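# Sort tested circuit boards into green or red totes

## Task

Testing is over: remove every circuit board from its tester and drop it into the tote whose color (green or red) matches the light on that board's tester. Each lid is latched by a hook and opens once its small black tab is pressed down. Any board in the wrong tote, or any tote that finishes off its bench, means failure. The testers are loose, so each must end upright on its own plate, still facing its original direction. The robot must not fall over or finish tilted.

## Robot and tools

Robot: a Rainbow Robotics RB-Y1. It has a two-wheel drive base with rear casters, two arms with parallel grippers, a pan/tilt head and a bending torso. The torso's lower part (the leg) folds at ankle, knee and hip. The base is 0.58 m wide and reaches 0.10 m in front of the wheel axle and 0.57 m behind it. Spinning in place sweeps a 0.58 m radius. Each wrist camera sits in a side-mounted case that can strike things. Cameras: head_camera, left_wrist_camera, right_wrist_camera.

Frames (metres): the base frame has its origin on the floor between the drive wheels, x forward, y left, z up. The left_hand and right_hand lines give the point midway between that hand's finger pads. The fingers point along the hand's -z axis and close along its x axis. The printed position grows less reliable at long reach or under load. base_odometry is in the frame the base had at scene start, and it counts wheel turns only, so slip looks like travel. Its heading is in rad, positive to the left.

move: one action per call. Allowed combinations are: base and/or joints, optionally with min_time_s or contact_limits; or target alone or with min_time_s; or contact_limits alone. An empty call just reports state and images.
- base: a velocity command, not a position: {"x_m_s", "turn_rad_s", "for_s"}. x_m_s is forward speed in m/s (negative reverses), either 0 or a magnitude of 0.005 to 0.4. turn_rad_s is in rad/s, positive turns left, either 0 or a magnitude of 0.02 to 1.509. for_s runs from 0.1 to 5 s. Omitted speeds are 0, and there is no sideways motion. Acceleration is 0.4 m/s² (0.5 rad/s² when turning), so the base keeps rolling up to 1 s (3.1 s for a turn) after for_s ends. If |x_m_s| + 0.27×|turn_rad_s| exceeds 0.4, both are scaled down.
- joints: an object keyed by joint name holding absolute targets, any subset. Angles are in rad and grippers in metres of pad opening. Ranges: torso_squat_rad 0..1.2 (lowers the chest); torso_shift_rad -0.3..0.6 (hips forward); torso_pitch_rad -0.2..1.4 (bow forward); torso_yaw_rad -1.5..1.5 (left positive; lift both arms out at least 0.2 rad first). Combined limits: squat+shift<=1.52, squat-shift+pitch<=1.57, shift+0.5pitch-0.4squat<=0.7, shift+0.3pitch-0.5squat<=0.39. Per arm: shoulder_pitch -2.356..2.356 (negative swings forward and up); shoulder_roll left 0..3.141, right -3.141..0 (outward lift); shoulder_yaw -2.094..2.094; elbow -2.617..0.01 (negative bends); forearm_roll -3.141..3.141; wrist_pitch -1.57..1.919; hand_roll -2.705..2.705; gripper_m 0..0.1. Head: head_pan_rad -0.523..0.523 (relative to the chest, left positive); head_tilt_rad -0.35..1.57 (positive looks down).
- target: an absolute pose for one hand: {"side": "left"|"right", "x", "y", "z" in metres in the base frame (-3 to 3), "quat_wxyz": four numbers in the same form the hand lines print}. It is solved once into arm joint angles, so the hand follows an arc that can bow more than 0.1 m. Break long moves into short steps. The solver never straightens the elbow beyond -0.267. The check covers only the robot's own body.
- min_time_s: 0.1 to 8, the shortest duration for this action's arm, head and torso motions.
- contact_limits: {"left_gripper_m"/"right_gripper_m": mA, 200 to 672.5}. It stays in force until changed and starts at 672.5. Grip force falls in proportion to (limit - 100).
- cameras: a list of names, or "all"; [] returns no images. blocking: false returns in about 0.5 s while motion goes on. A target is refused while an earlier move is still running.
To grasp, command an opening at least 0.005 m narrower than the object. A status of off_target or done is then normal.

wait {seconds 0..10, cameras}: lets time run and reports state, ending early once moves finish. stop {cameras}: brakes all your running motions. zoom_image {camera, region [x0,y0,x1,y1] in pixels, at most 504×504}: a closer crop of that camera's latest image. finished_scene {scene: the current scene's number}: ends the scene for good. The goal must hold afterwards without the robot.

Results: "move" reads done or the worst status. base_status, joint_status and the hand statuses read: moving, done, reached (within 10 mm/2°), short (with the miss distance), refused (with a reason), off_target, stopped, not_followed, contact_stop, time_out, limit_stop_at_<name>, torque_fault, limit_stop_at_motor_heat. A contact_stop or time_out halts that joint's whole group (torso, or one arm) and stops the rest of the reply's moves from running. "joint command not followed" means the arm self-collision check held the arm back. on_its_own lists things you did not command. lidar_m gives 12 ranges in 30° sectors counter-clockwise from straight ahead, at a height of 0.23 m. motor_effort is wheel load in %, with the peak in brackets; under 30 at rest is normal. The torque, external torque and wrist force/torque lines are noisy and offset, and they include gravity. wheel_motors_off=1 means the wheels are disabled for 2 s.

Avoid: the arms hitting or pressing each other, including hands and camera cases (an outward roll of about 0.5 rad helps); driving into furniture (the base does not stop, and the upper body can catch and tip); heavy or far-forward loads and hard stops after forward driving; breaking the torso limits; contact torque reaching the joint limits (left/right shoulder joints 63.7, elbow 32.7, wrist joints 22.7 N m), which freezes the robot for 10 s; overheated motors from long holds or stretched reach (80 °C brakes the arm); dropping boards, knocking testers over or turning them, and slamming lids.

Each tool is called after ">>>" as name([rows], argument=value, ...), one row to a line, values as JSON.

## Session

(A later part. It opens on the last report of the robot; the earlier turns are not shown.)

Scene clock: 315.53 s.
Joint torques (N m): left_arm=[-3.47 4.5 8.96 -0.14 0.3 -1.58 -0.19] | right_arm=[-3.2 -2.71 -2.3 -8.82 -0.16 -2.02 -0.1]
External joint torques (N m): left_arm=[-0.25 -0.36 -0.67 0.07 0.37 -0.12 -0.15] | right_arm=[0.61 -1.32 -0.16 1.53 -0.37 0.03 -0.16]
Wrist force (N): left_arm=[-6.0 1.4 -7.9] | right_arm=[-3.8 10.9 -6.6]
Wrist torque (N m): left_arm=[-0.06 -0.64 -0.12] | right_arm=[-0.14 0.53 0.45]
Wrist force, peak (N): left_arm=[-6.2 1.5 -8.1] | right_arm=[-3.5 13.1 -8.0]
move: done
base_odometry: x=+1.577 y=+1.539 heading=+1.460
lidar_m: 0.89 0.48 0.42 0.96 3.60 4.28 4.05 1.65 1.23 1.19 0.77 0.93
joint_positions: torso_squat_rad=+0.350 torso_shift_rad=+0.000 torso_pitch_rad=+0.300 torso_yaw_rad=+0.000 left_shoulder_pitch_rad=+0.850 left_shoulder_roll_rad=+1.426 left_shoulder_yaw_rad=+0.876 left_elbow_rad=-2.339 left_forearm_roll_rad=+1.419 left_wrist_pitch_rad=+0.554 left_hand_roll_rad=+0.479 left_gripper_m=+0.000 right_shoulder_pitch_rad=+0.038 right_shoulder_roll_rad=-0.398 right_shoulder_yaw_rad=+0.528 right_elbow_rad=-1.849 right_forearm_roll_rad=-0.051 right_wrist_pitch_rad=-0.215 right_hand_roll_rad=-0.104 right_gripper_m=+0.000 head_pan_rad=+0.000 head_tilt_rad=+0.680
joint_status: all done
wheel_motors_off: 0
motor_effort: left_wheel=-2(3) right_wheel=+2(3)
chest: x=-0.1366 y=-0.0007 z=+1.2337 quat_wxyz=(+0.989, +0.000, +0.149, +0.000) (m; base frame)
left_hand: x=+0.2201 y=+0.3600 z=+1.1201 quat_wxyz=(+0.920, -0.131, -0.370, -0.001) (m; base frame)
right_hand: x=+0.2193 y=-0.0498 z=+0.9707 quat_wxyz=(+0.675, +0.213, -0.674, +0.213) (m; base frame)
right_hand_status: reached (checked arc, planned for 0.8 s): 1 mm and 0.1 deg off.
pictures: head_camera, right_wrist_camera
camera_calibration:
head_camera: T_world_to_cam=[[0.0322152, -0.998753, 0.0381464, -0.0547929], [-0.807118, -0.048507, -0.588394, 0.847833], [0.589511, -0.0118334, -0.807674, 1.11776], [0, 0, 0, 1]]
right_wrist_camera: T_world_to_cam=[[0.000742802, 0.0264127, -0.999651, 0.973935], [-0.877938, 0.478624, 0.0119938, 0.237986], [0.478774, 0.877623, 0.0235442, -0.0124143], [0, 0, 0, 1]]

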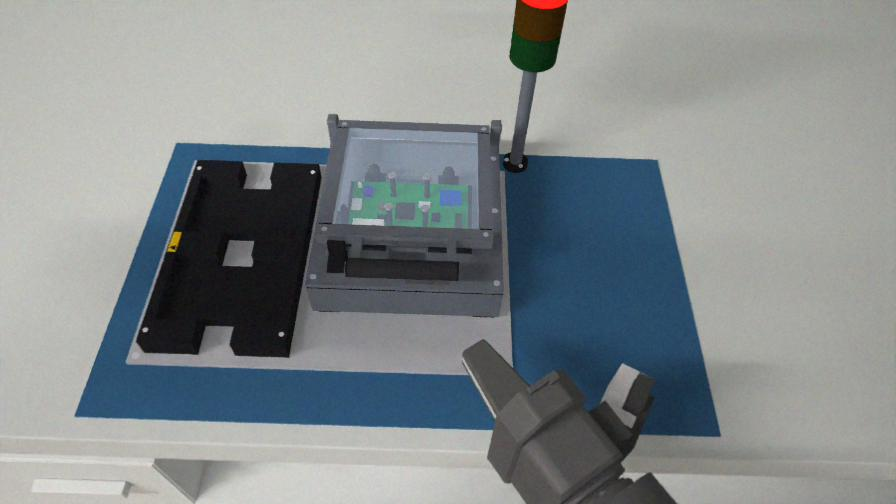

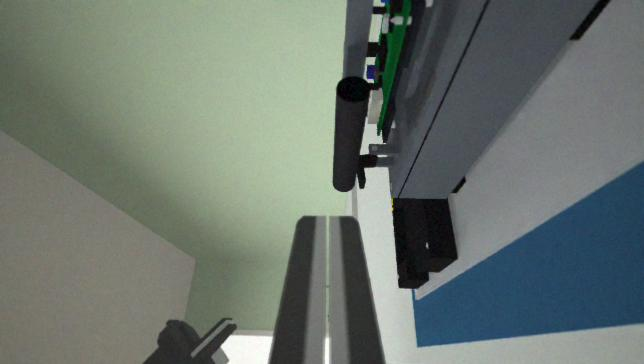

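>>> move(target={"side":"right","x":0.24,"y":-0.03,"z":0.94,"quat_wxyz":[0.6744,0.2126,-0.6744,0.2126]}, cameras=[])

>>> move(target={"side":"right","x":0.262,"y":0.0,"z":0.94,"quat_wxyz":[0.6744,0.2126,-0.6744,0.2126]}, cameras=["head_camera","right_wrist_camera"])

>>> zoom_image(camera="head_camera", region=[290, 180, 540, 430])

Scene clock: 330.10 s.
Wrist force, peak (N): left_arm=[-6.3 1.5 -8.1] | right_arm=[-5.0 12.5 -6.8]
move: done
joint_status: all done
wheel_motors_off: 0
motor_effort: left_wheel=-1(2) right_wheel=+2(3)
right_hand_status: reached (checked arc, planned for 0.5 s): 0 mm and 0.1 deg off.
pictures: none

Scene clock: 331.03 s.
Joint torques (N m): left_arm=[-3.4 4.17 8.89 -0.05 0.3 -1.51 -0.17] | right_arm=[-5.9 1.76 -1.85 -8.62 0.12 -1.96 0.21]
External joint torques (N m): left_arm=[-0.18 -0.68 -0.74 0.16 0.38 -0.05 -0.13] | right_arm=[1.25 0.19 -0.52 1.65 -0.1 0.1 0.15]
Wrist force (N): left_arm=[-5.8 1.5 -8.1] | right_arm=[-4.2 10.4 -6.7]
Wrist torque (N m): left_arm=[-0.07 -0.63 -0.12] | right_arm=[-0.07 0.47 0.46]
Wrist force, peak (N): left_arm=[-5.9 1.7 -8.3] | right_arm=[-3.9 11.5 -8.0]
move: done
base_odometry: x=+1.577 y=+1.539 heading=+1.460
lidar_m: 0.90 0.49 0.41 0.95 3.60 4.28 4.06 1.65 1.22 1.18 0.77 0.94
joint_positions: torso_squat_rad=+0.350 torso_shift_rad=+0.000 torso_pitch_rad=+0.300 torso_yaw_rad=+0.000 left_shoulder_pitch_rad=+0.850 left_shoulder_roll_rad=+1.426 left_shoulder_yaw_rad=+0.876 left_elbow_rad=-2.339 left_forearm_roll_rad=+1.419 left_wrist_pitch_rad=+0.554 left_hand_roll_rad=+0.479 left_gripper_m=+0.000 right_shoulder_pitch_rad=-0.152 right_shoulder_roll_rad=-0.223 right_shoulder_yaw_rad=+0.539 right_elbow_rad=-1.553 right_forearm_roll_rad=-0.034 right_wrist_pitch_rad=-0.261 right_hand_roll_rad=-0.064 right_gripper_m=+0.000 head_pan_rad=+0.000 head_tilt_rad=+0.680
joint_status: all done
wheel_motors_off: 0
motor_effort: left_wheel=-2(3) right_wheel=+2(3)
chest: x=-0.1366 y=-0.0007 z=+1.2337 quat_wxyz=(+0.989, +0.000, +0.149, +0.000) (m; base frame)
left_hand: x=+0.2201 y=+0.3600 z=+1.1201 quat_wxyz=(+0.920, -0.131, -0.370, -0.001) (m; base frame)
right_hand: x=+0.2620 y=+0.0001 z=+0.9403 quat_wxyz=(+0.674, +0.213, -0.674, +0.213) (m; base frame)
right_hand_status: reached (checked arc, planned for 0.3 s): 0 mm and 0.0 deg off.
pictures: head_camera, right_wrist_camera
camera_calibration:
head_camera: T_world_to_cam=[[0.0322169, -0.998754, 0.0381179, -0.0547773], [-0.807139, -0.0484912, -0.588366, 0.847813], [0.589481, -0.0118111, -0.807696, 1.11777], [0, 0, 0, 1]]
right_wrist_camera: T_world_to_cam=[[0.00220961, 0.026483, -0.999647, 0.941848], [-0.87768, 0.479126, 0.0107532, 0.252974], [0.479242, 0.877346, 0.0243023, -0.0767682], [0, 0, 0, 1]]

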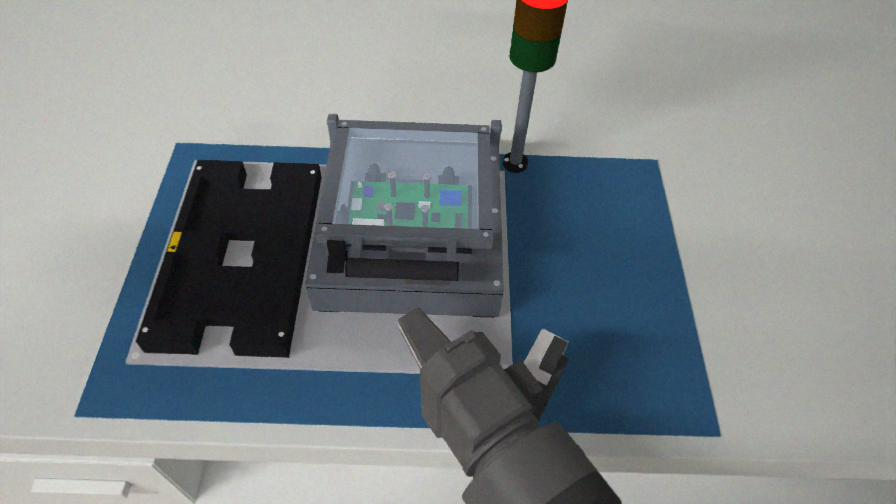

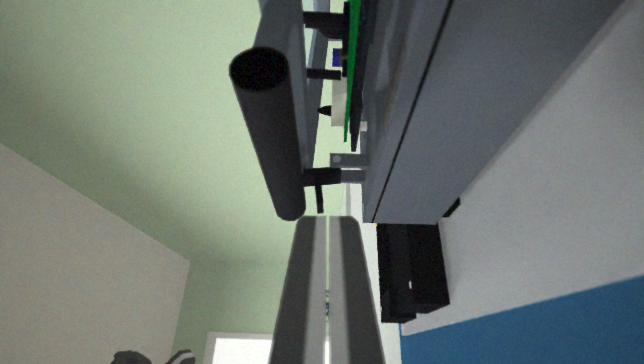

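Scaled by 2.016 from the camera's 896x504 image, which has a finer 1280x720 frame.

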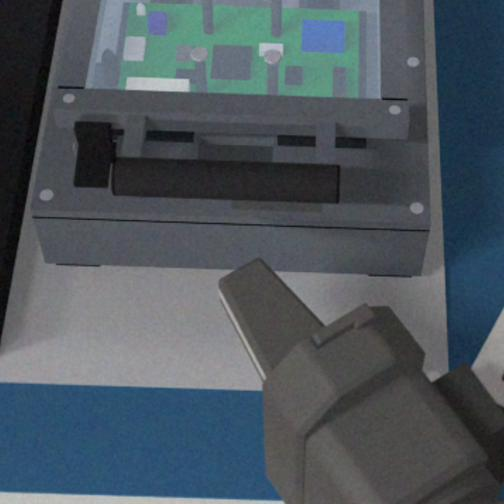

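>>> move(target={"side":"right","x":0.287,"y":0.005,"z":0.943,"quat_wxyz":[0.6744,0.2126,-0.6744,0.2126]}, cameras=["head_camera","right_wrist_camera"])

>>> move(target={"side":"right","x":0.292,"y":0.007,"z":0.975,"quat_wxyz":[0.6744,0.2126,-0.6744,0.2126]}, min_time_s=1, cameras=["head_camera","right_wrist_camera"])

Scene clock: 337.83 s.
Wrist force, peak (N): left_arm=[-6.2 1.7 -8.1] | right_arm=[-4.1 10.8 -7.1]
move: done
joint_status: all done
wheel_motors_off: 0
motor_effort: left_wheel=-1(2) right_wheel=+2(2)
right_hand_status: reached (checked arc, planned for 0.3 s): 0 mm and 0.0 deg off.
pictures: head_camera, right_wrist_camera
camera_calibration:
head_camera: T_world_to_cam=[[0.0322036, -0.998754, 0.0381222, -0.0547829], [-0.807136, -0.0484831, -0.588371, 0.847817], [0.589486, -0.0118221, -0.807692, 1.11777], [0, 0, 0, 1]]
right_wrist_camera: T_world_to_cam=[[0.00264119, 0.0260347, -0.999658, 0.94443], [-0.877694, 0.479113, 0.0101589, 0.273136], [0.479214, 0.877367, 0.024116, -0.0929685], [0, 0, 0, 1]]

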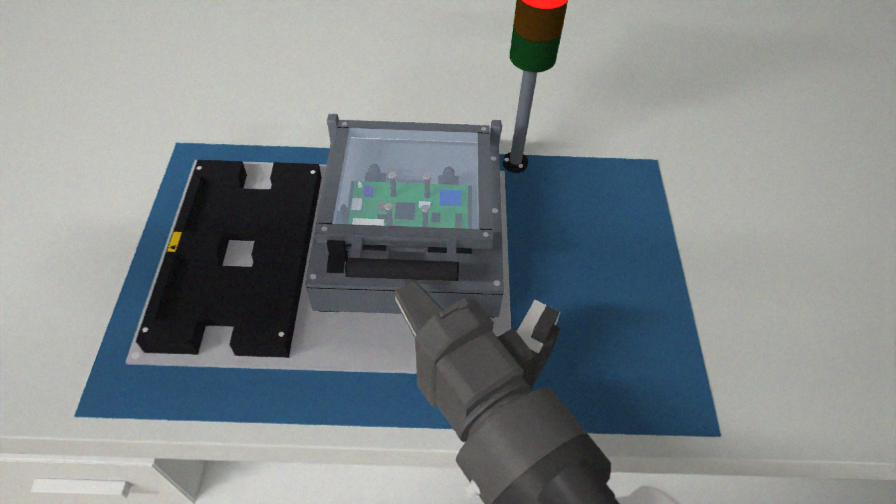

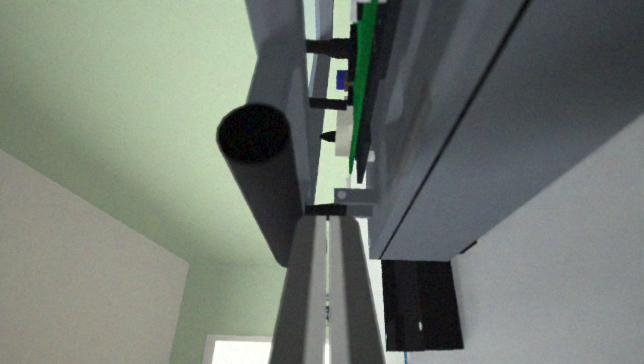

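Scene clock: 339.17 s.
Joint torques (N m): left_arm=[-3.48 4.18 8.99 -0.14 0.23 -1.5 -0.24] | right_arm=[-8.09 0.6 -3.88 -10.78 -0.34 -2.46 -0.27]
External joint torques (N m): left_arm=[-0.26 -0.68 -0.64 0.06 0.31 -0.04 -0.2] | right_arm=[0.77 -0.94 -2.06 -0.16 -0.56 -0.41 -0.33]
Wrist force (N): left_arm=[-5.9 1.6 -7.6] | right_arm=[-5.7 11.8 -5.0]
Wrist torque (N m): left_arm=[-0.08 -0.63 -0.12] | right_arm=[-0.06 0.53 0.44]
Wrist force, peak (N): left_arm=[-6.3 1.6 -8.0] | right_arm=[-6.9 14.6 -3.9]
move: done
base_odometry: x=+1.577 y=+1.539 heading=+1.460
lidar_m: 0.90 0.48 0.42 0.95 3.60 4.27 4.06 1.65 1.23 1.19 0.77 0.93
joint_positions: torso_squat_rad=+0.350 torso_shift_rad=+0.000 torso_pitch_rad=+0.300 torso_yaw_rad=+0.000 left_shoulder_pitch_rad=+0.850 left_shoulder_roll_rad=+1.426 left_shoulder_yaw_rad=+0.876 left_elbow_rad=-2.339 left_forearm_roll_rad=+1.419 left_wrist_pitch_rad=+0.554 left_hand_roll_rad=+0.479 left_gripper_m=+0.000 right_shoulder_pitch_rad=-0.227 right_shoulder_roll_rad=-0.225 right_shoulder_yaw_rad=+0.519 right_elbow_rad=-1.619 right_forearm_roll_rad=-0.049 right_wrist_pitch_rad=-0.144 right_hand_roll_rad=-0.089 right_gripper_m=+0.000 head_pan_rad=+0.000 head_tilt_rad=+0.680
joint_status: all done
wheel_motors_off: 0
motor_effort: left_wheel=+0(3) right_wheel=+1(2)
chest: x=-0.1366 y=-0.0007 z=+1.2337 quat_wxyz=(+0.989, +0.000, +0.149, +0.000) (m; base frame)
left_hand: x=+0.2201 y=+0.3600 z=+1.1201 quat_wxyz=(+0.920, -0.131, -0.370, -0.001) (m; base frame)
right_hand: x=+0.2910 y=+0.0073 z=+0.9746 quat_wxyz=(+0.670, +0.215, -0.678, +0.212) (m; base frame)
right_hand_status: reached (checked arc, planned for 1.0 s): 1 mm and 0.7 deg off.
pictures: head_camera, right_wrist_camera
camera_calibration:
head_camera: T_world_to_cam=[[0.0321956, -0.998754, 0.0381245, -0.054787], [-0.80714, -0.0484779, -0.588367, 0.847812], [0.589482, -0.011829, -0.807695, 1.11777], [0, 0, 0, 1]]
right_wrist_camera: T_world_to_cam=[[0.0128066, 0.0335113, -0.999356, 0.972485], [-0.878697, 0.477356, 0.00474679, 0.280765], [0.477208, 0.878071, 0.0355596, -0.108263], [0, 0, 0, 1]]

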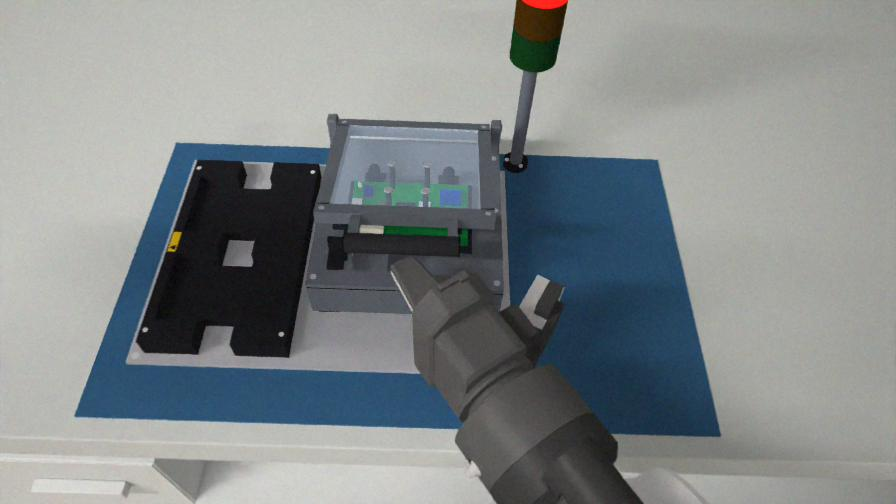

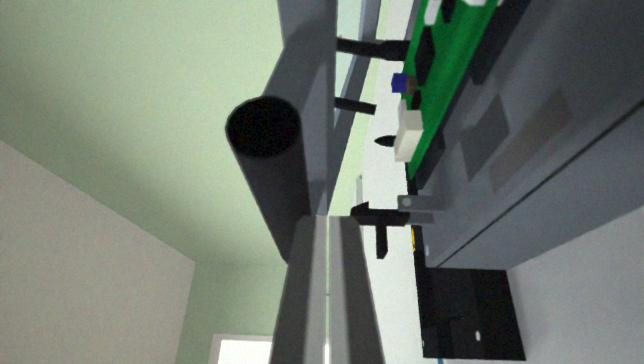

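>>> move(target={"side":"right","x":0.31,"y":0.01,"z":1.01,"quat_wxyz":[0.6744,0.2126,-0.6744,0.2126]}, min_time_s=1, cameras=["head_camera","right_wrist_camera"])

>>> move(target={"side":"right","x":0.335,"y":0.01,"z":1.05,"quat_wxyz":[0.6744,0.2126,-0.6744,0.2126]}, min_time_s=1, cameras=["head_camera","right_wrist_camera"])

>>> move(target={"side":"right","x":0.365,"y":0.01,"z":1.08,"quat_wxyz":[0.6744,0.2126,-0.6744,0.2126]}, min_time_s=1, cameras=["head_camera","right_wrist_camera"])

Scene clock: 347.23 s.
Wrist force, peak (N): left_arm=[-6.0 1.6 -8.4] | right_arm=[-7.4 14.3 -3.2]
move: done
joint_status: all done
wheel_motors_off: 0
motor_effort: left_wheel=-1(3) right_wheel=+0(2)
right_hand_status: reached (checked arc, planned for 1.0 s): 1 mm and 0.0 deg off.
pictures: head_camera, right_wrist_camera
camera_calibration:
head_camera: T_world_to_cam=[[0.0321953, -0.998754, 0.0381247, -0.0547871], [-0.807136, -0.0484779, -0.588372, 0.847814], [0.589488, -0.011829, -0.807691, 1.11777], [0, 0, 0, 1]]
right_wrist_camera: T_world_to_cam=[[0.00152721, 0.0263534, -0.999652, 1.01095], [-0.877619, 0.479225, 0.0112928, 0.28874], [0.479356, 0.877296, 0.0238601, -0.109709], [0, 0, 0, 1]]

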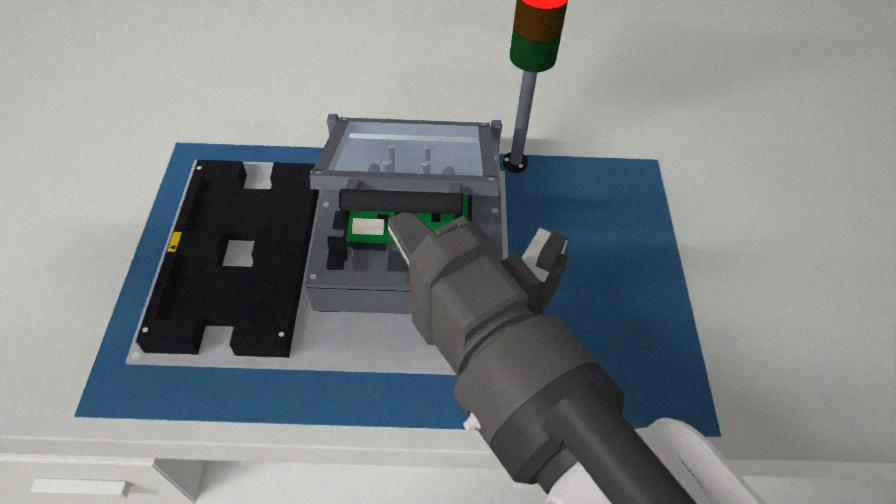

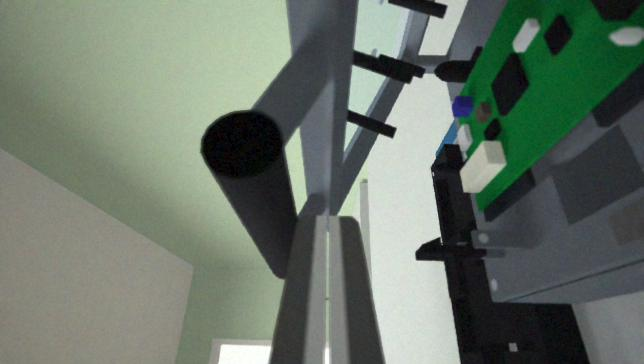

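Scene clock: 348.57 s.
Wrist force, peak (N): left_arm=[-6.2 1.7 -8.1] | right_arm=[-9.6 10.7 -7.9]
move: done
joint_status: all done
wheel_motors_off: 0
motor_effort: left_wheel=-1(3) right_wheel=+2(2)
right_hand_status: reached (checked arc, planned for 1.0 s): 1 mm and 0.1 deg off.
pictures: head_camera, right_wrist_camera
camera_calibration:
head_camera: T_world_to_cam=[[0.0321962, -0.998754, 0.0381242, -0.0547865], [-0.807148, -0.048478, -0.588355, 0.847799], [0.58947, -0.0118291, -0.807704, 1.11778], [0, 0, 0, 1]]
right_wrist_camera: T_world_to_cam=[[0.00123296, 0.0261444, -0.999657, 1.05093], [-0.877499, 0.479442, 0.0114568, 0.310071], [0.479578, 0.877184, 0.0235328, -0.122338], [0, 0, 0, 1]]

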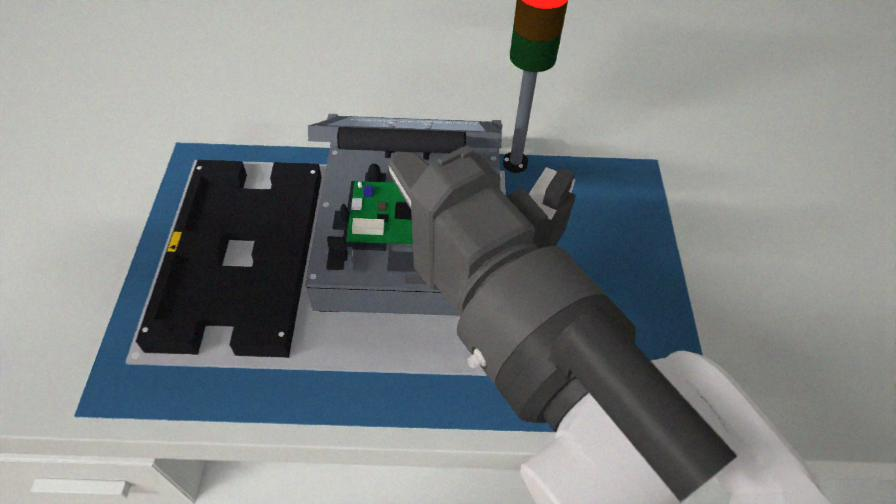

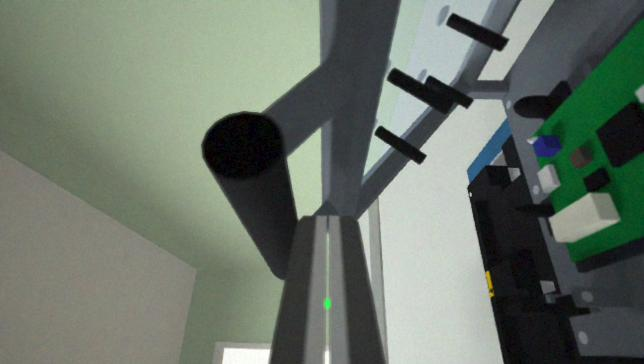

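Scene clock: 349.90 s.
Joint torques (N m): left_arm=[-3.38 4.36 8.9 -0.04 0.15 -1.57 -0.07] | right_arm=[-15.17 -1.3 -5.61 -9.62 -0.03 -2.44 -0.25]
External joint torques (N m): left_arm=[-0.16 -0.49 -0.72 0.17 0.23 -0.11 -0.03] | right_arm=[-1.33 -1.06 -1.7 0.9 -0.36 -0.41 -0.31]
Wrist force (N): left_arm=[-5.8 1.7 -7.8] | right_arm=[-6.2 10.7 -6.3]
Wrist torque (N m): left_arm=[-0.10 -0.63 -0.12] | right_arm=[-0.09 0.53 0.43]
Wrist force, peak (N): left_arm=[-6.0 1.6 -8.1] | right_arm=[-11.1 9.2 -7.4]
move: done
base_odometry: x=+1.577 y=+1.539 heading=+1.460
lidar_m: 0.90 0.48 0.41 0.95 3.60 4.27 4.06 1.66 1.22 1.18 0.78 0.93
joint_positions: torso_squat_rad=+0.350 torso_shift_rad=+0.000 torso_pitch_rad=+0.300 torso_yaw_rad=+0.000 left_shoulder_pitch_rad=+0.850 left_shoulder_roll_rad=+1.426 left_shoulder_yaw_rad=+0.876 left_elbow_rad=-2.339 left_forearm_roll_rad=+1.419 left_wrist_pitch_rad=+0.554 left_hand_roll_rad=+0.479 left_gripper_m=+0.000 right_shoulder_pitch_rad=-0.487 right_shoulder_roll_rad=-0.283 right_shoulder_yaw_rad=+0.439 right_elbow_rad=-1.787 right_forearm_roll_rad=-0.145 right_wrist_pitch_rad=+0.241 right_hand_roll_rad=-0.171 right_gripper_m=+0.000 head_pan_rad=+0.000 head_tilt_rad=+0.680
joint_status: all done
wheel_motors_off: 0
motor_effort: left_wheel=-2(3) right_wheel=+0(2)
chest: x=-0.1366 y=-0.0007 z=+1.2337 quat_wxyz=(+0.989, +0.000, +0.149, +0.000) (m; base frame)
left_hand: x=+0.2201 y=+0.3600 z=+1.1201 quat_wxyz=(+0.920, -0.131, -0.370, -0.001) (m; base frame)
right_hand: x=+0.3647 y=+0.0101 z=+1.0799 quat_wxyz=(+0.675, +0.213, -0.674, +0.212) (m; base frame)
right_hand_status: reached (checked arc, planned for 1.0 s): 0 mm and 0.0 deg off.
pictures: head_camera, right_wrist_camera
camera_calibration:
head_camera: T_world_to_cam=[[0.0321974, -0.998754, 0.0381233, -0.0547855], [-0.807162, -0.0484782, -0.588336, 0.847779], [0.589451, -0.0118288, -0.807718, 1.11778], [0, 0, 0, 1]]
right_wrist_camera: T_world_to_cam=[[0.00177933, 0.0264069, -0.99965, 1.08104], [-0.877502, 0.479444, 0.0111031, 0.33645], [0.479569, 0.877175, 0.0240252, -0.137986], [0, 0, 0, 1]]

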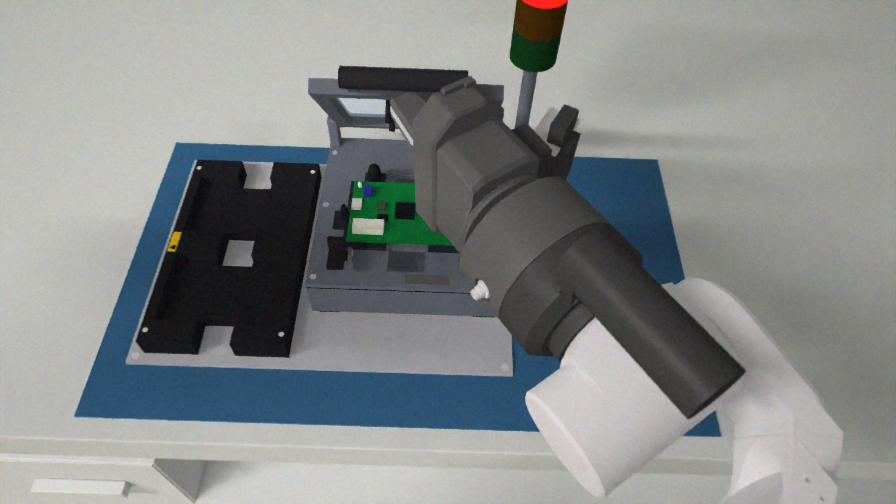

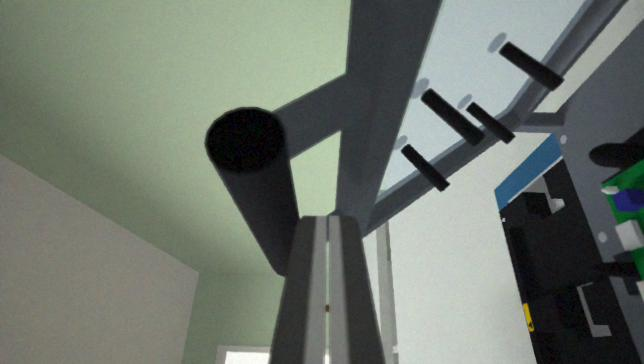

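>>> move(target={"side":"right","x":0.395,"y":0.02,"z":1.10,"quat_wxyz":[0.6744,0.2126,-0.6744,0.2126]}, min_time_s=1, cameras=["head_camera","right_wrist_camera"])

>>> move(target={"side":"right","x":0.425,"y":0.03,"z":1.105,"quat_wxyz":[0.6744,0.2126,-0.6744,0.2126]}, min_time_s=1, cameras=["head_camera","right_wrist_camera"])

Scene clock: 361.87 s.
Wrist force, peak (N): left_arm=[-6.2 1.5 -8.2] | right_arm=[-14.0 8.7 -7.9]
move: done
joint_status: all done
wheel_motors_off: 0
motor_effort: left_wheel=-1(3) right_wheel=+0(2)
right_hand_status: reached (checked arc, planned for 1.0 s): 0 mm and 0.1 deg off.
pictures: head_camera, right_wrist_camera
camera_calibration:
head_camera: T_world_to_cam=[[0.0321988, -0.998754, 0.0381217, -0.0547836], [-0.807191, -0.0484778, -0.588296, 0.847734], [0.589412, -0.011829, -0.807746, 1.11781], [0, 0, 0, 1]]
right_wrist_camera: T_world_to_cam=[[0.00179918, 0.0253888, -0.999676, 1.1006], [-0.877479, 0.479499, 0.0105986, 0.358434], [0.479612, 0.877175, 0.0231408, -0.160436], [0, 0, 0, 1]]

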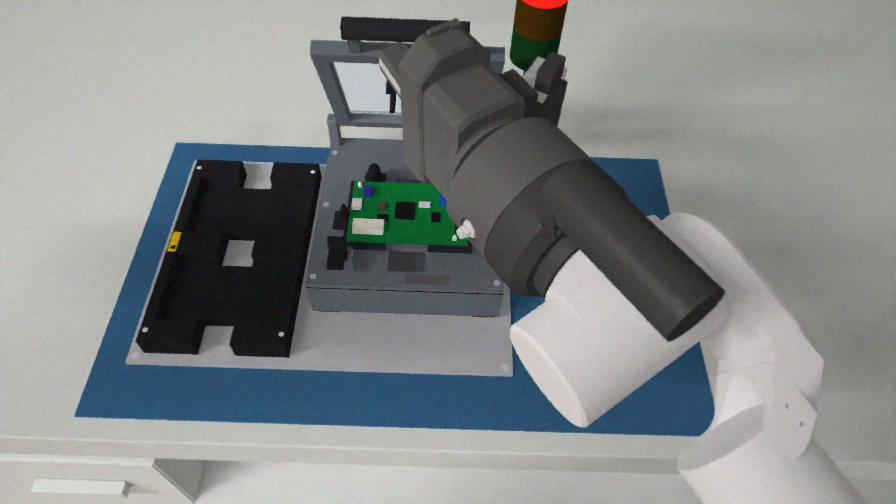

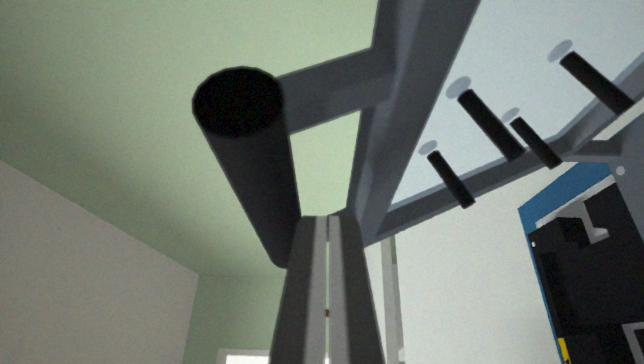

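Scene clock: 363.20 s.
Joint torques (N m): left_arm=[-3.4 4.32 8.88 -0.08 0.24 -1.53 -0.12] | right_arm=[-18.57 2.23 -5.76 -9.5 -0.16 -2.55 -0.24]
External joint torques (N m): left_arm=[-0.18 -0.54 -0.75 0.12 0.32 -0.07 -0.08] | right_arm=[-0.54 3.35 -1.07 0.72 -0.5 -0.52 -0.29]
Wrist force (N): left_arm=[-5.9 1.6 -7.8] | right_arm=[-6.8 10.6 -5.5]
Wrist torque (N m): left_arm=[-0.10 -0.64 -0.13] | right_arm=[-0.15 0.47 0.40]
Wrist force, peak (N): left_arm=[-5.8 1.3 -8.4] | right_arm=[-8.4 11.1 -5.1]
move: done
base_odometry: x=+1.577 y=+1.539 heading=+1.460
lidar_m: 0.89 0.47 0.42 0.96 3.60 4.27 4.06 1.65 1.22 1.18 0.77 0.94
joint_positions: torso_squat_rad=+0.350 torso_shift_rad=+0.000 torso_pitch_rad=+0.300 torso_yaw_rad=+0.000 left_shoulder_pitch_rad=+0.850 left_shoulder_roll_rad=+1.426 left_shoulder_yaw_rad=+0.876 left_elbow_rad=-2.339 left_forearm_roll_rad=+1.419 left_wrist_pitch_rad=+0.554 left_hand_roll_rad=+0.479 left_gripper_m=+0.000 right_shoulder_pitch_rad=-0.729 right_shoulder_roll_rad=-0.260 right_shoulder_yaw_rad=+0.415 right_elbow_rad=-1.564 right_forearm_roll_rad=-0.204 right_wrist_pitch_rad=+0.248 right_hand_roll_rad=-0.190 right_gripper_m=+0.000 head_pan_rad=+0.000 head_tilt_rad=+0.680
joint_status: all done
wheel_motors_off: 0
motor_effort: left_wheel=-1(3) right_wheel=+1(3)
chest: x=-0.1367 y=-0.0007 z=+1.2337 quat_wxyz=(+0.989, +0.000, +0.149, +0.000) (m; base frame)
left_hand: x=+0.2200 y=+0.3600 z=+1.1202 quat_wxyz=(+0.920, -0.131, -0.370, -0.001) (m; base frame)
right_hand: x=+0.4248 y=+0.0296 z=+1.1049 quat_wxyz=(+0.675, +0.212, -0.674, +0.213) (m; base frame)
right_hand_status: reached (checked arc, planned for 1.0 s): 1 mm and 0.1 deg off.
pictures: head_camera, right_wrist_camera
camera_calibration:
head_camera: T_world_to_cam=[[0.0321883, -0.998754, 0.0381273, -0.0547909], [-0.807066, -0.0484752, -0.588467, 0.847886], [0.589583, -0.0118295, -0.807621, 1.11775], [0, 0, 0, 1]]
right_wrist_camera: T_world_to_cam=[[0.00202116, 0.0251252, -0.999682, 1.1054], [-0.877177, 0.480056, 0.0102919, 0.380237], [0.480163, 0.876878, 0.0230095, -0.1836], [0, 0, 0, 1]]

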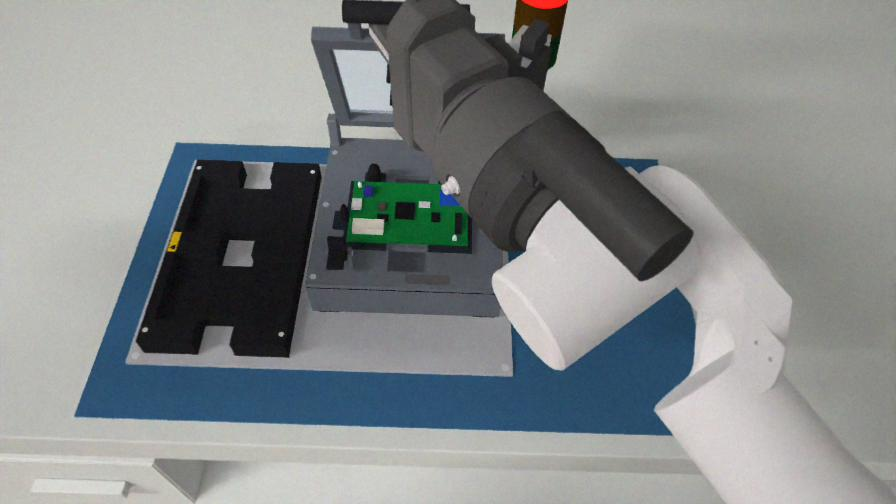

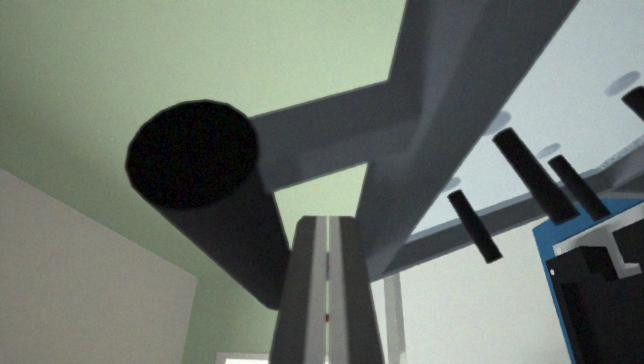

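>>> move(target={"side":"right","x":0.455,"y":0.045,"z":1.105,"quat_wxyz":[0.6744,0.2126,-0.6744,0.2126]}, min_time_s=1, cameras=["head_camera","right_wrist_camera"])

>>> move(target={"side":"right","x":0.48,"y":0.06,"z":1.105,"quat_wxyz":[0.6744,0.2126,-0.6744,0.2126]}, min_time_s=1, cameras=["head_camera","right_wrist_camera"])

Scene clock: 374.27 s.
Wrist force, peak (N): left_arm=[-6.4 1.6 -8.0] | right_arm=[34.4 7.5 11.5]
move: done
joint_status: all done
wheel_motors_off: 0
motor_effort: left_wheel=+0(3) right_wheel=+5(5)
right_hand_status: reached (checked arc, planned for 1.0 s): 4 mm and 0.4 deg off.
pictures: head_camera, right_wrist_camera
camera_calibration:
head_camera: T_world_to_cam=[[0.0318555, -0.998777, 0.0378178, -0.0547043], [-0.806409, -0.0480373, -0.589404, 0.848652], [0.590499, -0.0117209, -0.806953, 1.11748], [0, 0, 0, 1]]
right_wrist_camera: T_world_to_cam=[[0.00802704, 0.0274486, -0.999591, 1.10573], [-0.876363, 0.481612, 0.00618752, 0.404073], [0.481585, 0.875955, 0.0279209, -0.216459], [0, 0, 0, 1]]

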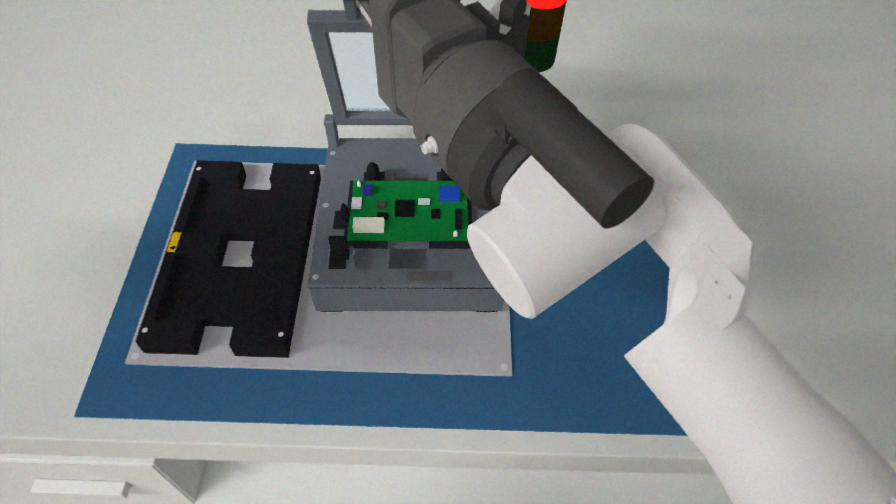

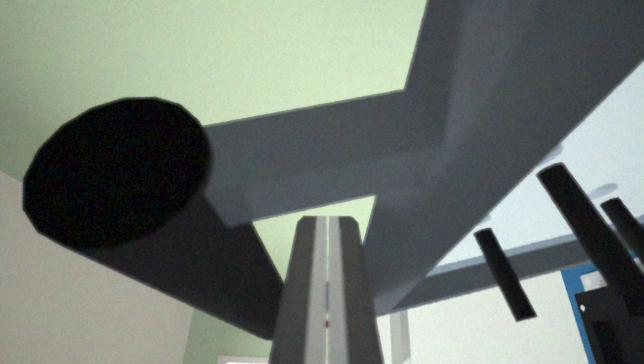

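Scene clock: 375.60 s.
Joint torques (N m): left_arm=[-3.24 4.32 8.86 -0.1 0.19 -1.47 -0.15] | right_arm=[-0.88 8.74 10.63 5.62 -1.43 6.71 -0.79]
External joint torques (N m): left_arm=[0 -0.56 -0.77 0.09 0.27 0 -0.11] | right_arm=[21.04 10.73 15.3 15.62 -1.73 8.73 -0.84]
Wrist force (N): left_arm=[-5.9 1.6 -7.7] | right_arm=[35.5 -3.1 5.0]
Wrist torque (N m): left_arm=[-0.11 -0.61 -0.12] | right_arm=[-1.28 0.22 1.01]
Wrist force, peak (N): left_arm=[-6.1 1.7 -8.2] | right_arm=[58.4 -4.4 12.0]
move: done
base_odometry: x=+1.577 y=+1.539 heading=+1.460
lidar_m: 0.89 0.48 0.42 0.95 3.59 4.27 4.06 1.65 1.23 1.18 0.77 0.94
joint_positions: torso_squat_rad=+0.350 torso_shift_rad=-0.001 torso_pitch_rad=+0.298 torso_yaw_rad=+0.000 left_shoulder_pitch_rad=+0.850 left_shoulder_roll_rad=+1.426 left_shoulder_yaw_rad=+0.876 left_elbow_rad=-2.339 left_forearm_roll_rad=+1.419 left_wrist_pitch_rad=+0.554 left_hand_roll_rad=+0.479 left_gripper_m=+0.000 right_shoulder_pitch_rad=-0.980 right_shoulder_roll_rad=-0.198 right_shoulder_yaw_rad=+0.421 right_elbow_rad=-1.183 right_forearm_roll_rad=-0.247 right_wrist_pitch_rad=+0.108 right_hand_roll_rad=-0.195 right_gripper_m=+0.000 head_pan_rad=+0.000 head_tilt_rad=+0.680
joint_status: all done
wheel_motors_off: 0
motor_effort: left_wheel=-3(3) right_wheel=+5(6)
chest: x=-0.1377 y=-0.0012 z=+1.2338 quat_wxyz=(+0.989, +0.001, +0.148, +0.000) (m; base frame)
left_hand: x=+0.2194 y=+0.3594 z=+1.1212 quat_wxyz=(+0.920, -0.131, -0.371, -0.001) (m; base frame)
right_hand: x=+0.4807 y=+0.0585 z=+1.1116 quat_wxyz=(+0.671, +0.211, -0.679, +0.212) (m; base frame)
right_hand_status: reached (checked arc, planned for 1.0 s): 7 mm and 0.7 deg off.
pictures: head_camera, right_wrist_camera
camera_calibration:
head_camera: T_world_to_cam=[[0.0316556, -0.99879, 0.0376387, -0.0546454], [-0.805907, -0.0477803, -0.59011, 0.849268], [0.591195, -0.011653, -0.806445, 1.11725], [0, 0, 0, 1]]
right_wrist_camera: T_world_to_cam=[[0.012923, 0.0291478, -0.999492, 1.1056], [-0.876117, 0.48209, 0.00273124, 0.423095], [0.481925, 0.875636, 0.031767, -0.246526], [0, 0, 0, 1]]

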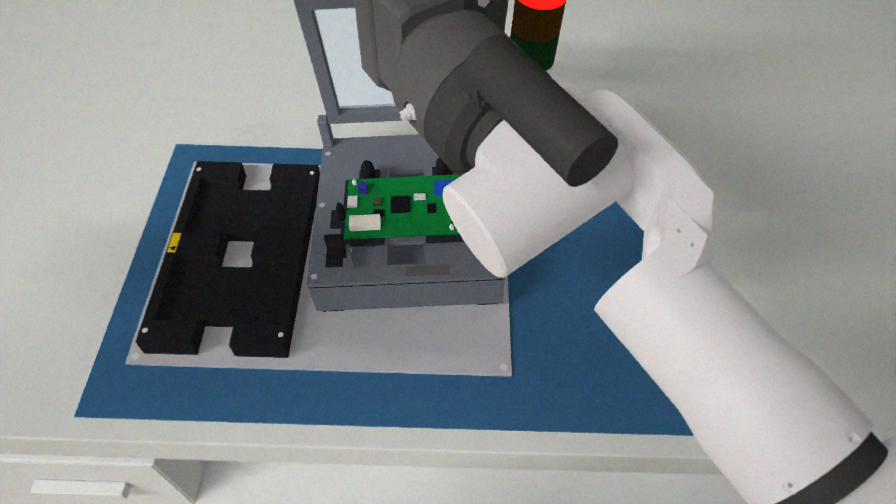

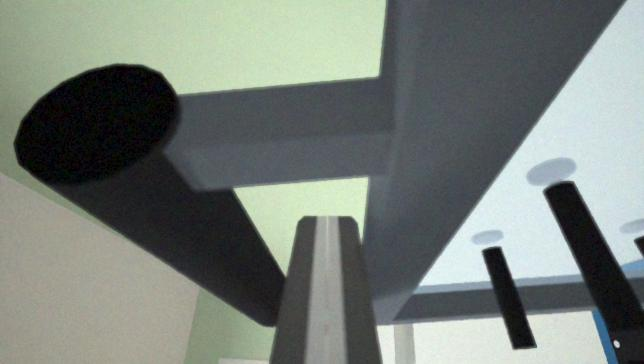

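>>> move(target={"side":"right","x":0.44,"y":0.033,"z":1.106,"quat_wxyz":[0.6744,0.2126,-0.6744,0.2126]}, min_time_s=1, cameras=["head_camera","right_wrist_camera"])

>>> move(target={"side":"right","x":0.38,"y":-0.01,"z":1.108,"quat_wxyz":[0.6744,0.2126,-0.6744,0.2126]}, min_time_s=1, cameras=["head_camera","right_wrist_camera"])

Scene clock: 386.03 s.
Wrist force, peak (N): left_arm=[-6.4 1.8 -8.3] | right_arm=[63.0 -8.7 8.0]
move: done
joint_status: all done
wheel_motors_off: 0
motor_effort: left_wheel=-3(5) right_wheel=+3(6)
right_hand_status: reached (checked arc, planned for 1.0 s): 2 mm and 0.4 deg off.
pictures: head_camera, right_wrist_camera
camera_calibration:
head_camera: T_world_to_cam=[[0.0321659, -0.998757, 0.038077, -0.054761], [-0.806887, -0.0484311, -0.588717, 0.848096], [0.589829, -0.0117872, -0.807442, 1.11767], [0, 0, 0, 1]]
right_wrist_camera: T_world_to_cam=[[0.00665646, 0.0293525, -0.999547, 1.10471], [-0.879763, 0.475344, 0.00810012, 0.396032], [0.475366, 0.87931, 0.0289874, -0.200612], [0, 0, 0, 1]]

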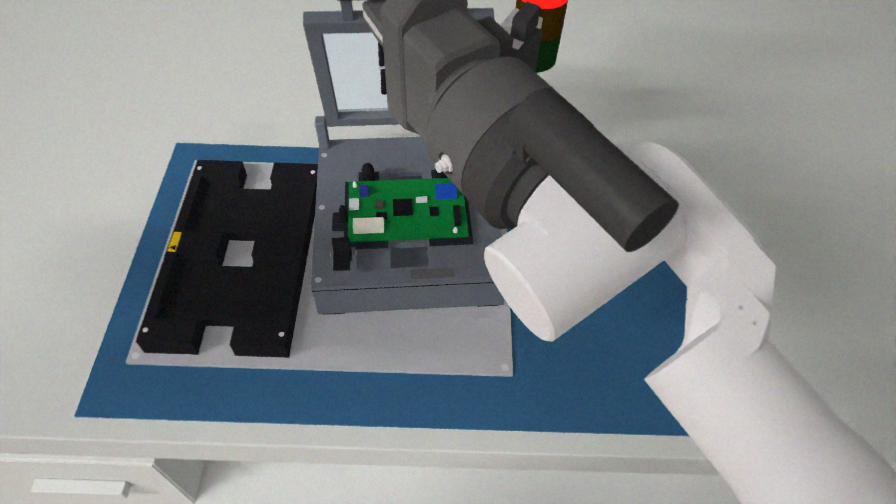

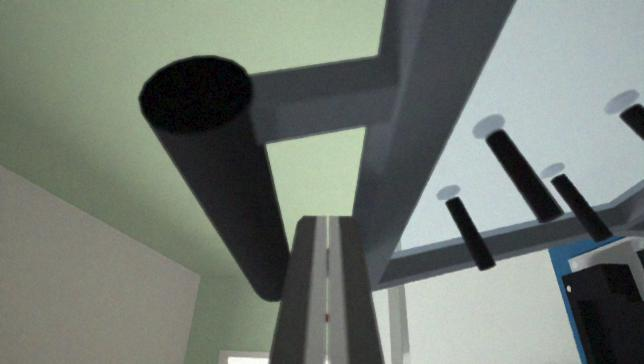

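Scene clock: 387.37 s.
Joint torques (N m): left_arm=[-3.57 4.19 8.93 -0.08 0.23 -1.58 -0.15] | right_arm=[-13.43 -2.86 -5.9 -9 0.39 -1.89 -0.23]
External joint torques (N m): left_arm=[-0.35 -0.66 -0.7 0.13 0.31 -0.12 -0.11] | right_arm=[1.43 -0.73 -0.78 1.04 0.03 0.13 -0.29]
Wrist force (N): left_arm=[-6.1 1.5 -7.8] | right_arm=[-4.1 10.7 -6.8]
Wrist torque (N m): left_arm=[-0.07 -0.66 -0.13] | right_arm=[-0.10 0.50 0.44]
Wrist force, peak (N): left_arm=[-6.0 1.8 -8.2] | right_arm=[35.0 24.7 -2.6]
move: done
base_odometry: x=+1.577 y=+1.539 heading=+1.460
lidar_m: 0.89 0.48 0.42 0.95 3.59 4.27 4.05 1.65 1.22 1.18 0.76 0.93
joint_positions: torso_squat_rad=+0.350 torso_shift_rad=+0.000 torso_pitch_rad=+0.300 torso_yaw_rad=+0.000 left_shoulder_pitch_rad=+0.850 left_shoulder_roll_rad=+1.426 left_shoulder_yaw_rad=+0.876 left_elbow_rad=-2.339 left_forearm_roll_rad=+1.419 left_wrist_pitch_rad=+0.554 left_hand_roll_rad=+0.479 left_gripper_m=+0.000 right_shoulder_pitch_rad=-0.548 right_shoulder_roll_rad=-0.370 right_shoulder_yaw_rad=+0.410 right_elbow_rad=-1.831 right_forearm_roll_rad=-0.221 right_wrist_pitch_rad=+0.304 right_hand_roll_rad=-0.204 right_gripper_m=+0.000 head_pan_rad=+0.000 head_tilt_rad=+0.680
joint_status: all done
wheel_motors_off: 0
motor_effort: left_wheel=-1(4) right_wheel=+1(4)
chest: x=-0.1366 y=-0.0007 z=+1.2337 quat_wxyz=(+0.989, +0.000, +0.149, +0.000) (m; base frame)
left_hand: x=+0.2200 y=+0.3600 z=+1.1202 quat_wxyz=(+0.920, -0.131, -0.370, -0.001) (m; base frame)
right_hand: x=+0.3801 y=-0.0098 z=+1.1080 quat_wxyz=(+0.674, +0.213, -0.674, +0.213) (m; base frame)
right_hand_status: reached (checked arc, planned for 1.0 s): 0 mm and 0.0 deg off.
pictures: head_camera, right_wrist_camera
camera_calibration:
head_camera: T_world_to_cam=[[0.0321817, -0.998755, 0.0381195, -0.0547878], [-0.807062, -0.0484653, -0.588474, 0.847898], [0.589589, -0.0118267, -0.807617, 1.11774], [0, 0, 0, 1]]
right_wrist_camera: T_world_to_cam=[[0.00230679, 0.0265962, -0.999644, 1.10942], [-0.877792, 0.478922, 0.0107165, 0.35969], [0.479037, 0.877454, 0.0244507, -0.12892], [0, 0, 0, 1]]

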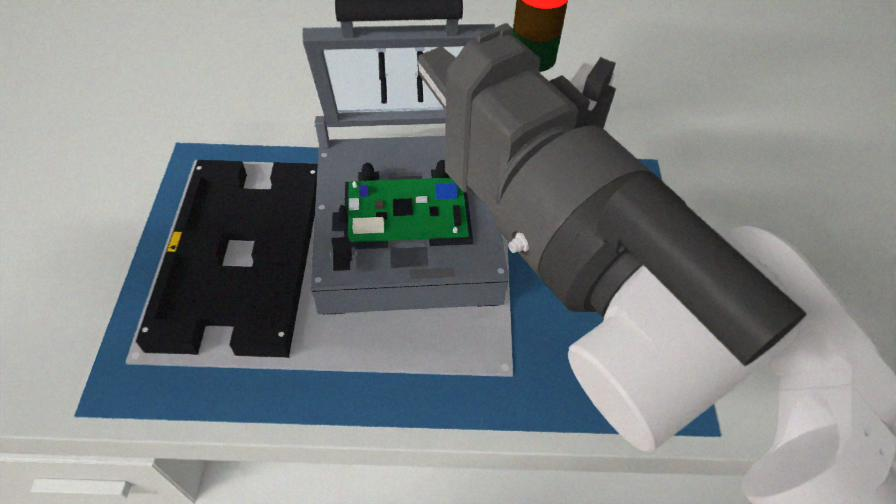

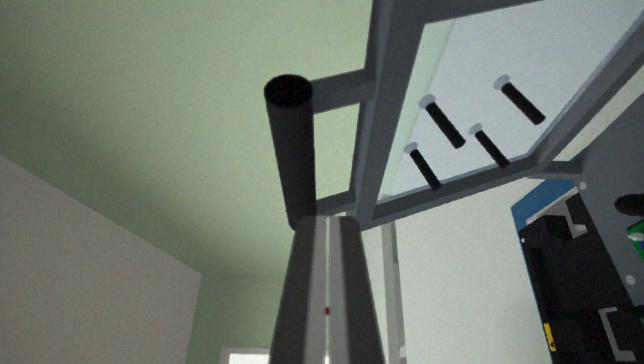

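>>> move(target={"side":"right","x":0.25,"y":-0.3,"z":1.1,"quat_wxyz":[0.7071,0,-0.7071,0]}, cameras=["head_camera"])

>>> zoom_image(camera="head_camera", region=[300, 120, 520, 320])

Scene clock: 396.47 s.
Joint torques (N m): left_arm=[-3.22 4.39 8.76 -0.07 0.28 -1.49 -0.2] | right_arm=[-1.73 -2.75 -3.99 -9.12 0.1 -2.03 -0.08]
External joint torques (N m): left_arm=[0 -0.46 -0.87 0.14 0.36 -0.03 -0.16] | right_arm=[-0.75 2.44 0.05 1.23 -0.29 -0.12 -0.13]
Wrist force (N): left_arm=[-6.1 1.8 -8.0] | right_arm=[-4.2 10.9 -6.8]
Wrist torque (N m): left_arm=[-0.11 -0.65 -0.13] | right_arm=[-0.13 0.48 0.46]
Wrist force, peak (N): left_arm=[-6.3 1.9 -8.0] | right_arm=[-4.4 11.6 -7.1]
move: done
base_odometry: x=+1.577 y=+1.539 heading=+1.460
lidar_m: 0.90 0.47 0.41 0.96 3.60 4.28 4.05 1.65 1.22 1.18 0.77 0.94
joint_positions: torso_squat_rad=+0.350 torso_shift_rad=+0.000 torso_pitch_rad=+0.300 torso_yaw_rad=+0.000 left_shoulder_pitch_rad=+0.850 left_shoulder_roll_rad=+1.426 left_shoulder_yaw_rad=+0.876 left_elbow_rad=-2.339 left_forearm_roll_rad=+1.419 left_wrist_pitch_rad=+0.554 left_hand_roll_rad=+0.479 left_gripper_m=+0.000 right_shoulder_pitch_rad=+0.293 right_shoulder_roll_rad=-0.320 right_shoulder_yaw_rad=-0.097 right_elbow_rad=-2.362 right_forearm_roll_rad=+0.021 right_wrist_pitch_rad=+0.217 right_hand_roll_rad=-0.383 right_gripper_m=+0.000 head_pan_rad=+0.000 head_tilt_rad=+0.680
joint_status: all done
wheel_motors_off: 0
motor_effort: left_wheel=-1(3) right_wheel=+2(3)
chest: x=-0.1366 y=-0.0007 z=+1.2337 quat_wxyz=(+0.989, +0.000, +0.149, +0.000) (m; base frame)
left_hand: x=+0.2201 y=+0.3600 z=+1.1202 quat_wxyz=(+0.920, -0.131, -0.370, -0.001) (m; base frame)
right_hand: x=+0.2501 y=-0.3000 z=+1.1002 quat_wxyz=(+0.708, -0.001, -0.707, +0.000) (m; base frame)
right_hand_status: reached (checked arc, planned for 1.2 s): 0 mm and 0.1 deg off.
pictures: head_camera
camera_calibration:
head_camera: T_world_to_cam=[[0.0321531, -0.998755, 0.0381508, -0.0548194], [-0.807085, -0.0484602, -0.588443, 0.847873], [0.589559, -0.0118707, -0.807638, 1.11775], [0, 0, 0, 1]]

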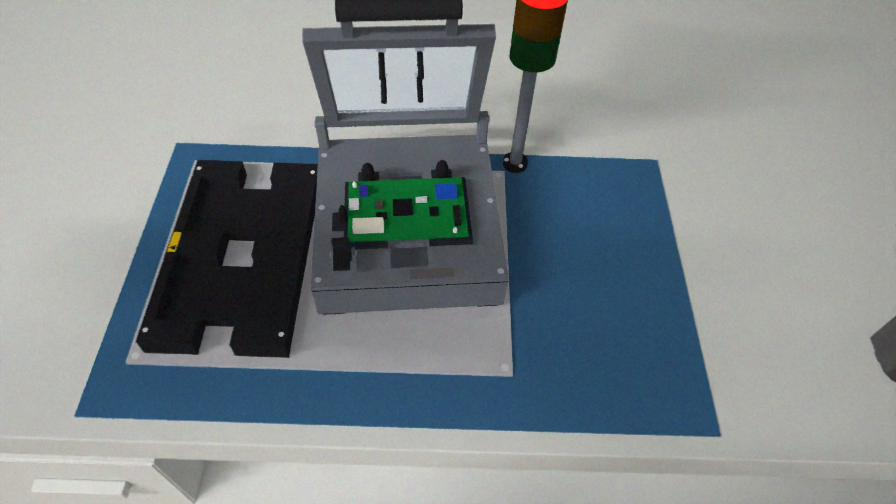

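Scaled by 2.291 from the camera's 896x504 image, which has a finer 1280x720 frame.

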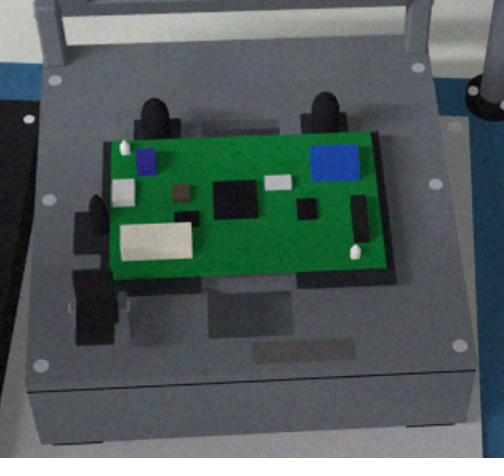

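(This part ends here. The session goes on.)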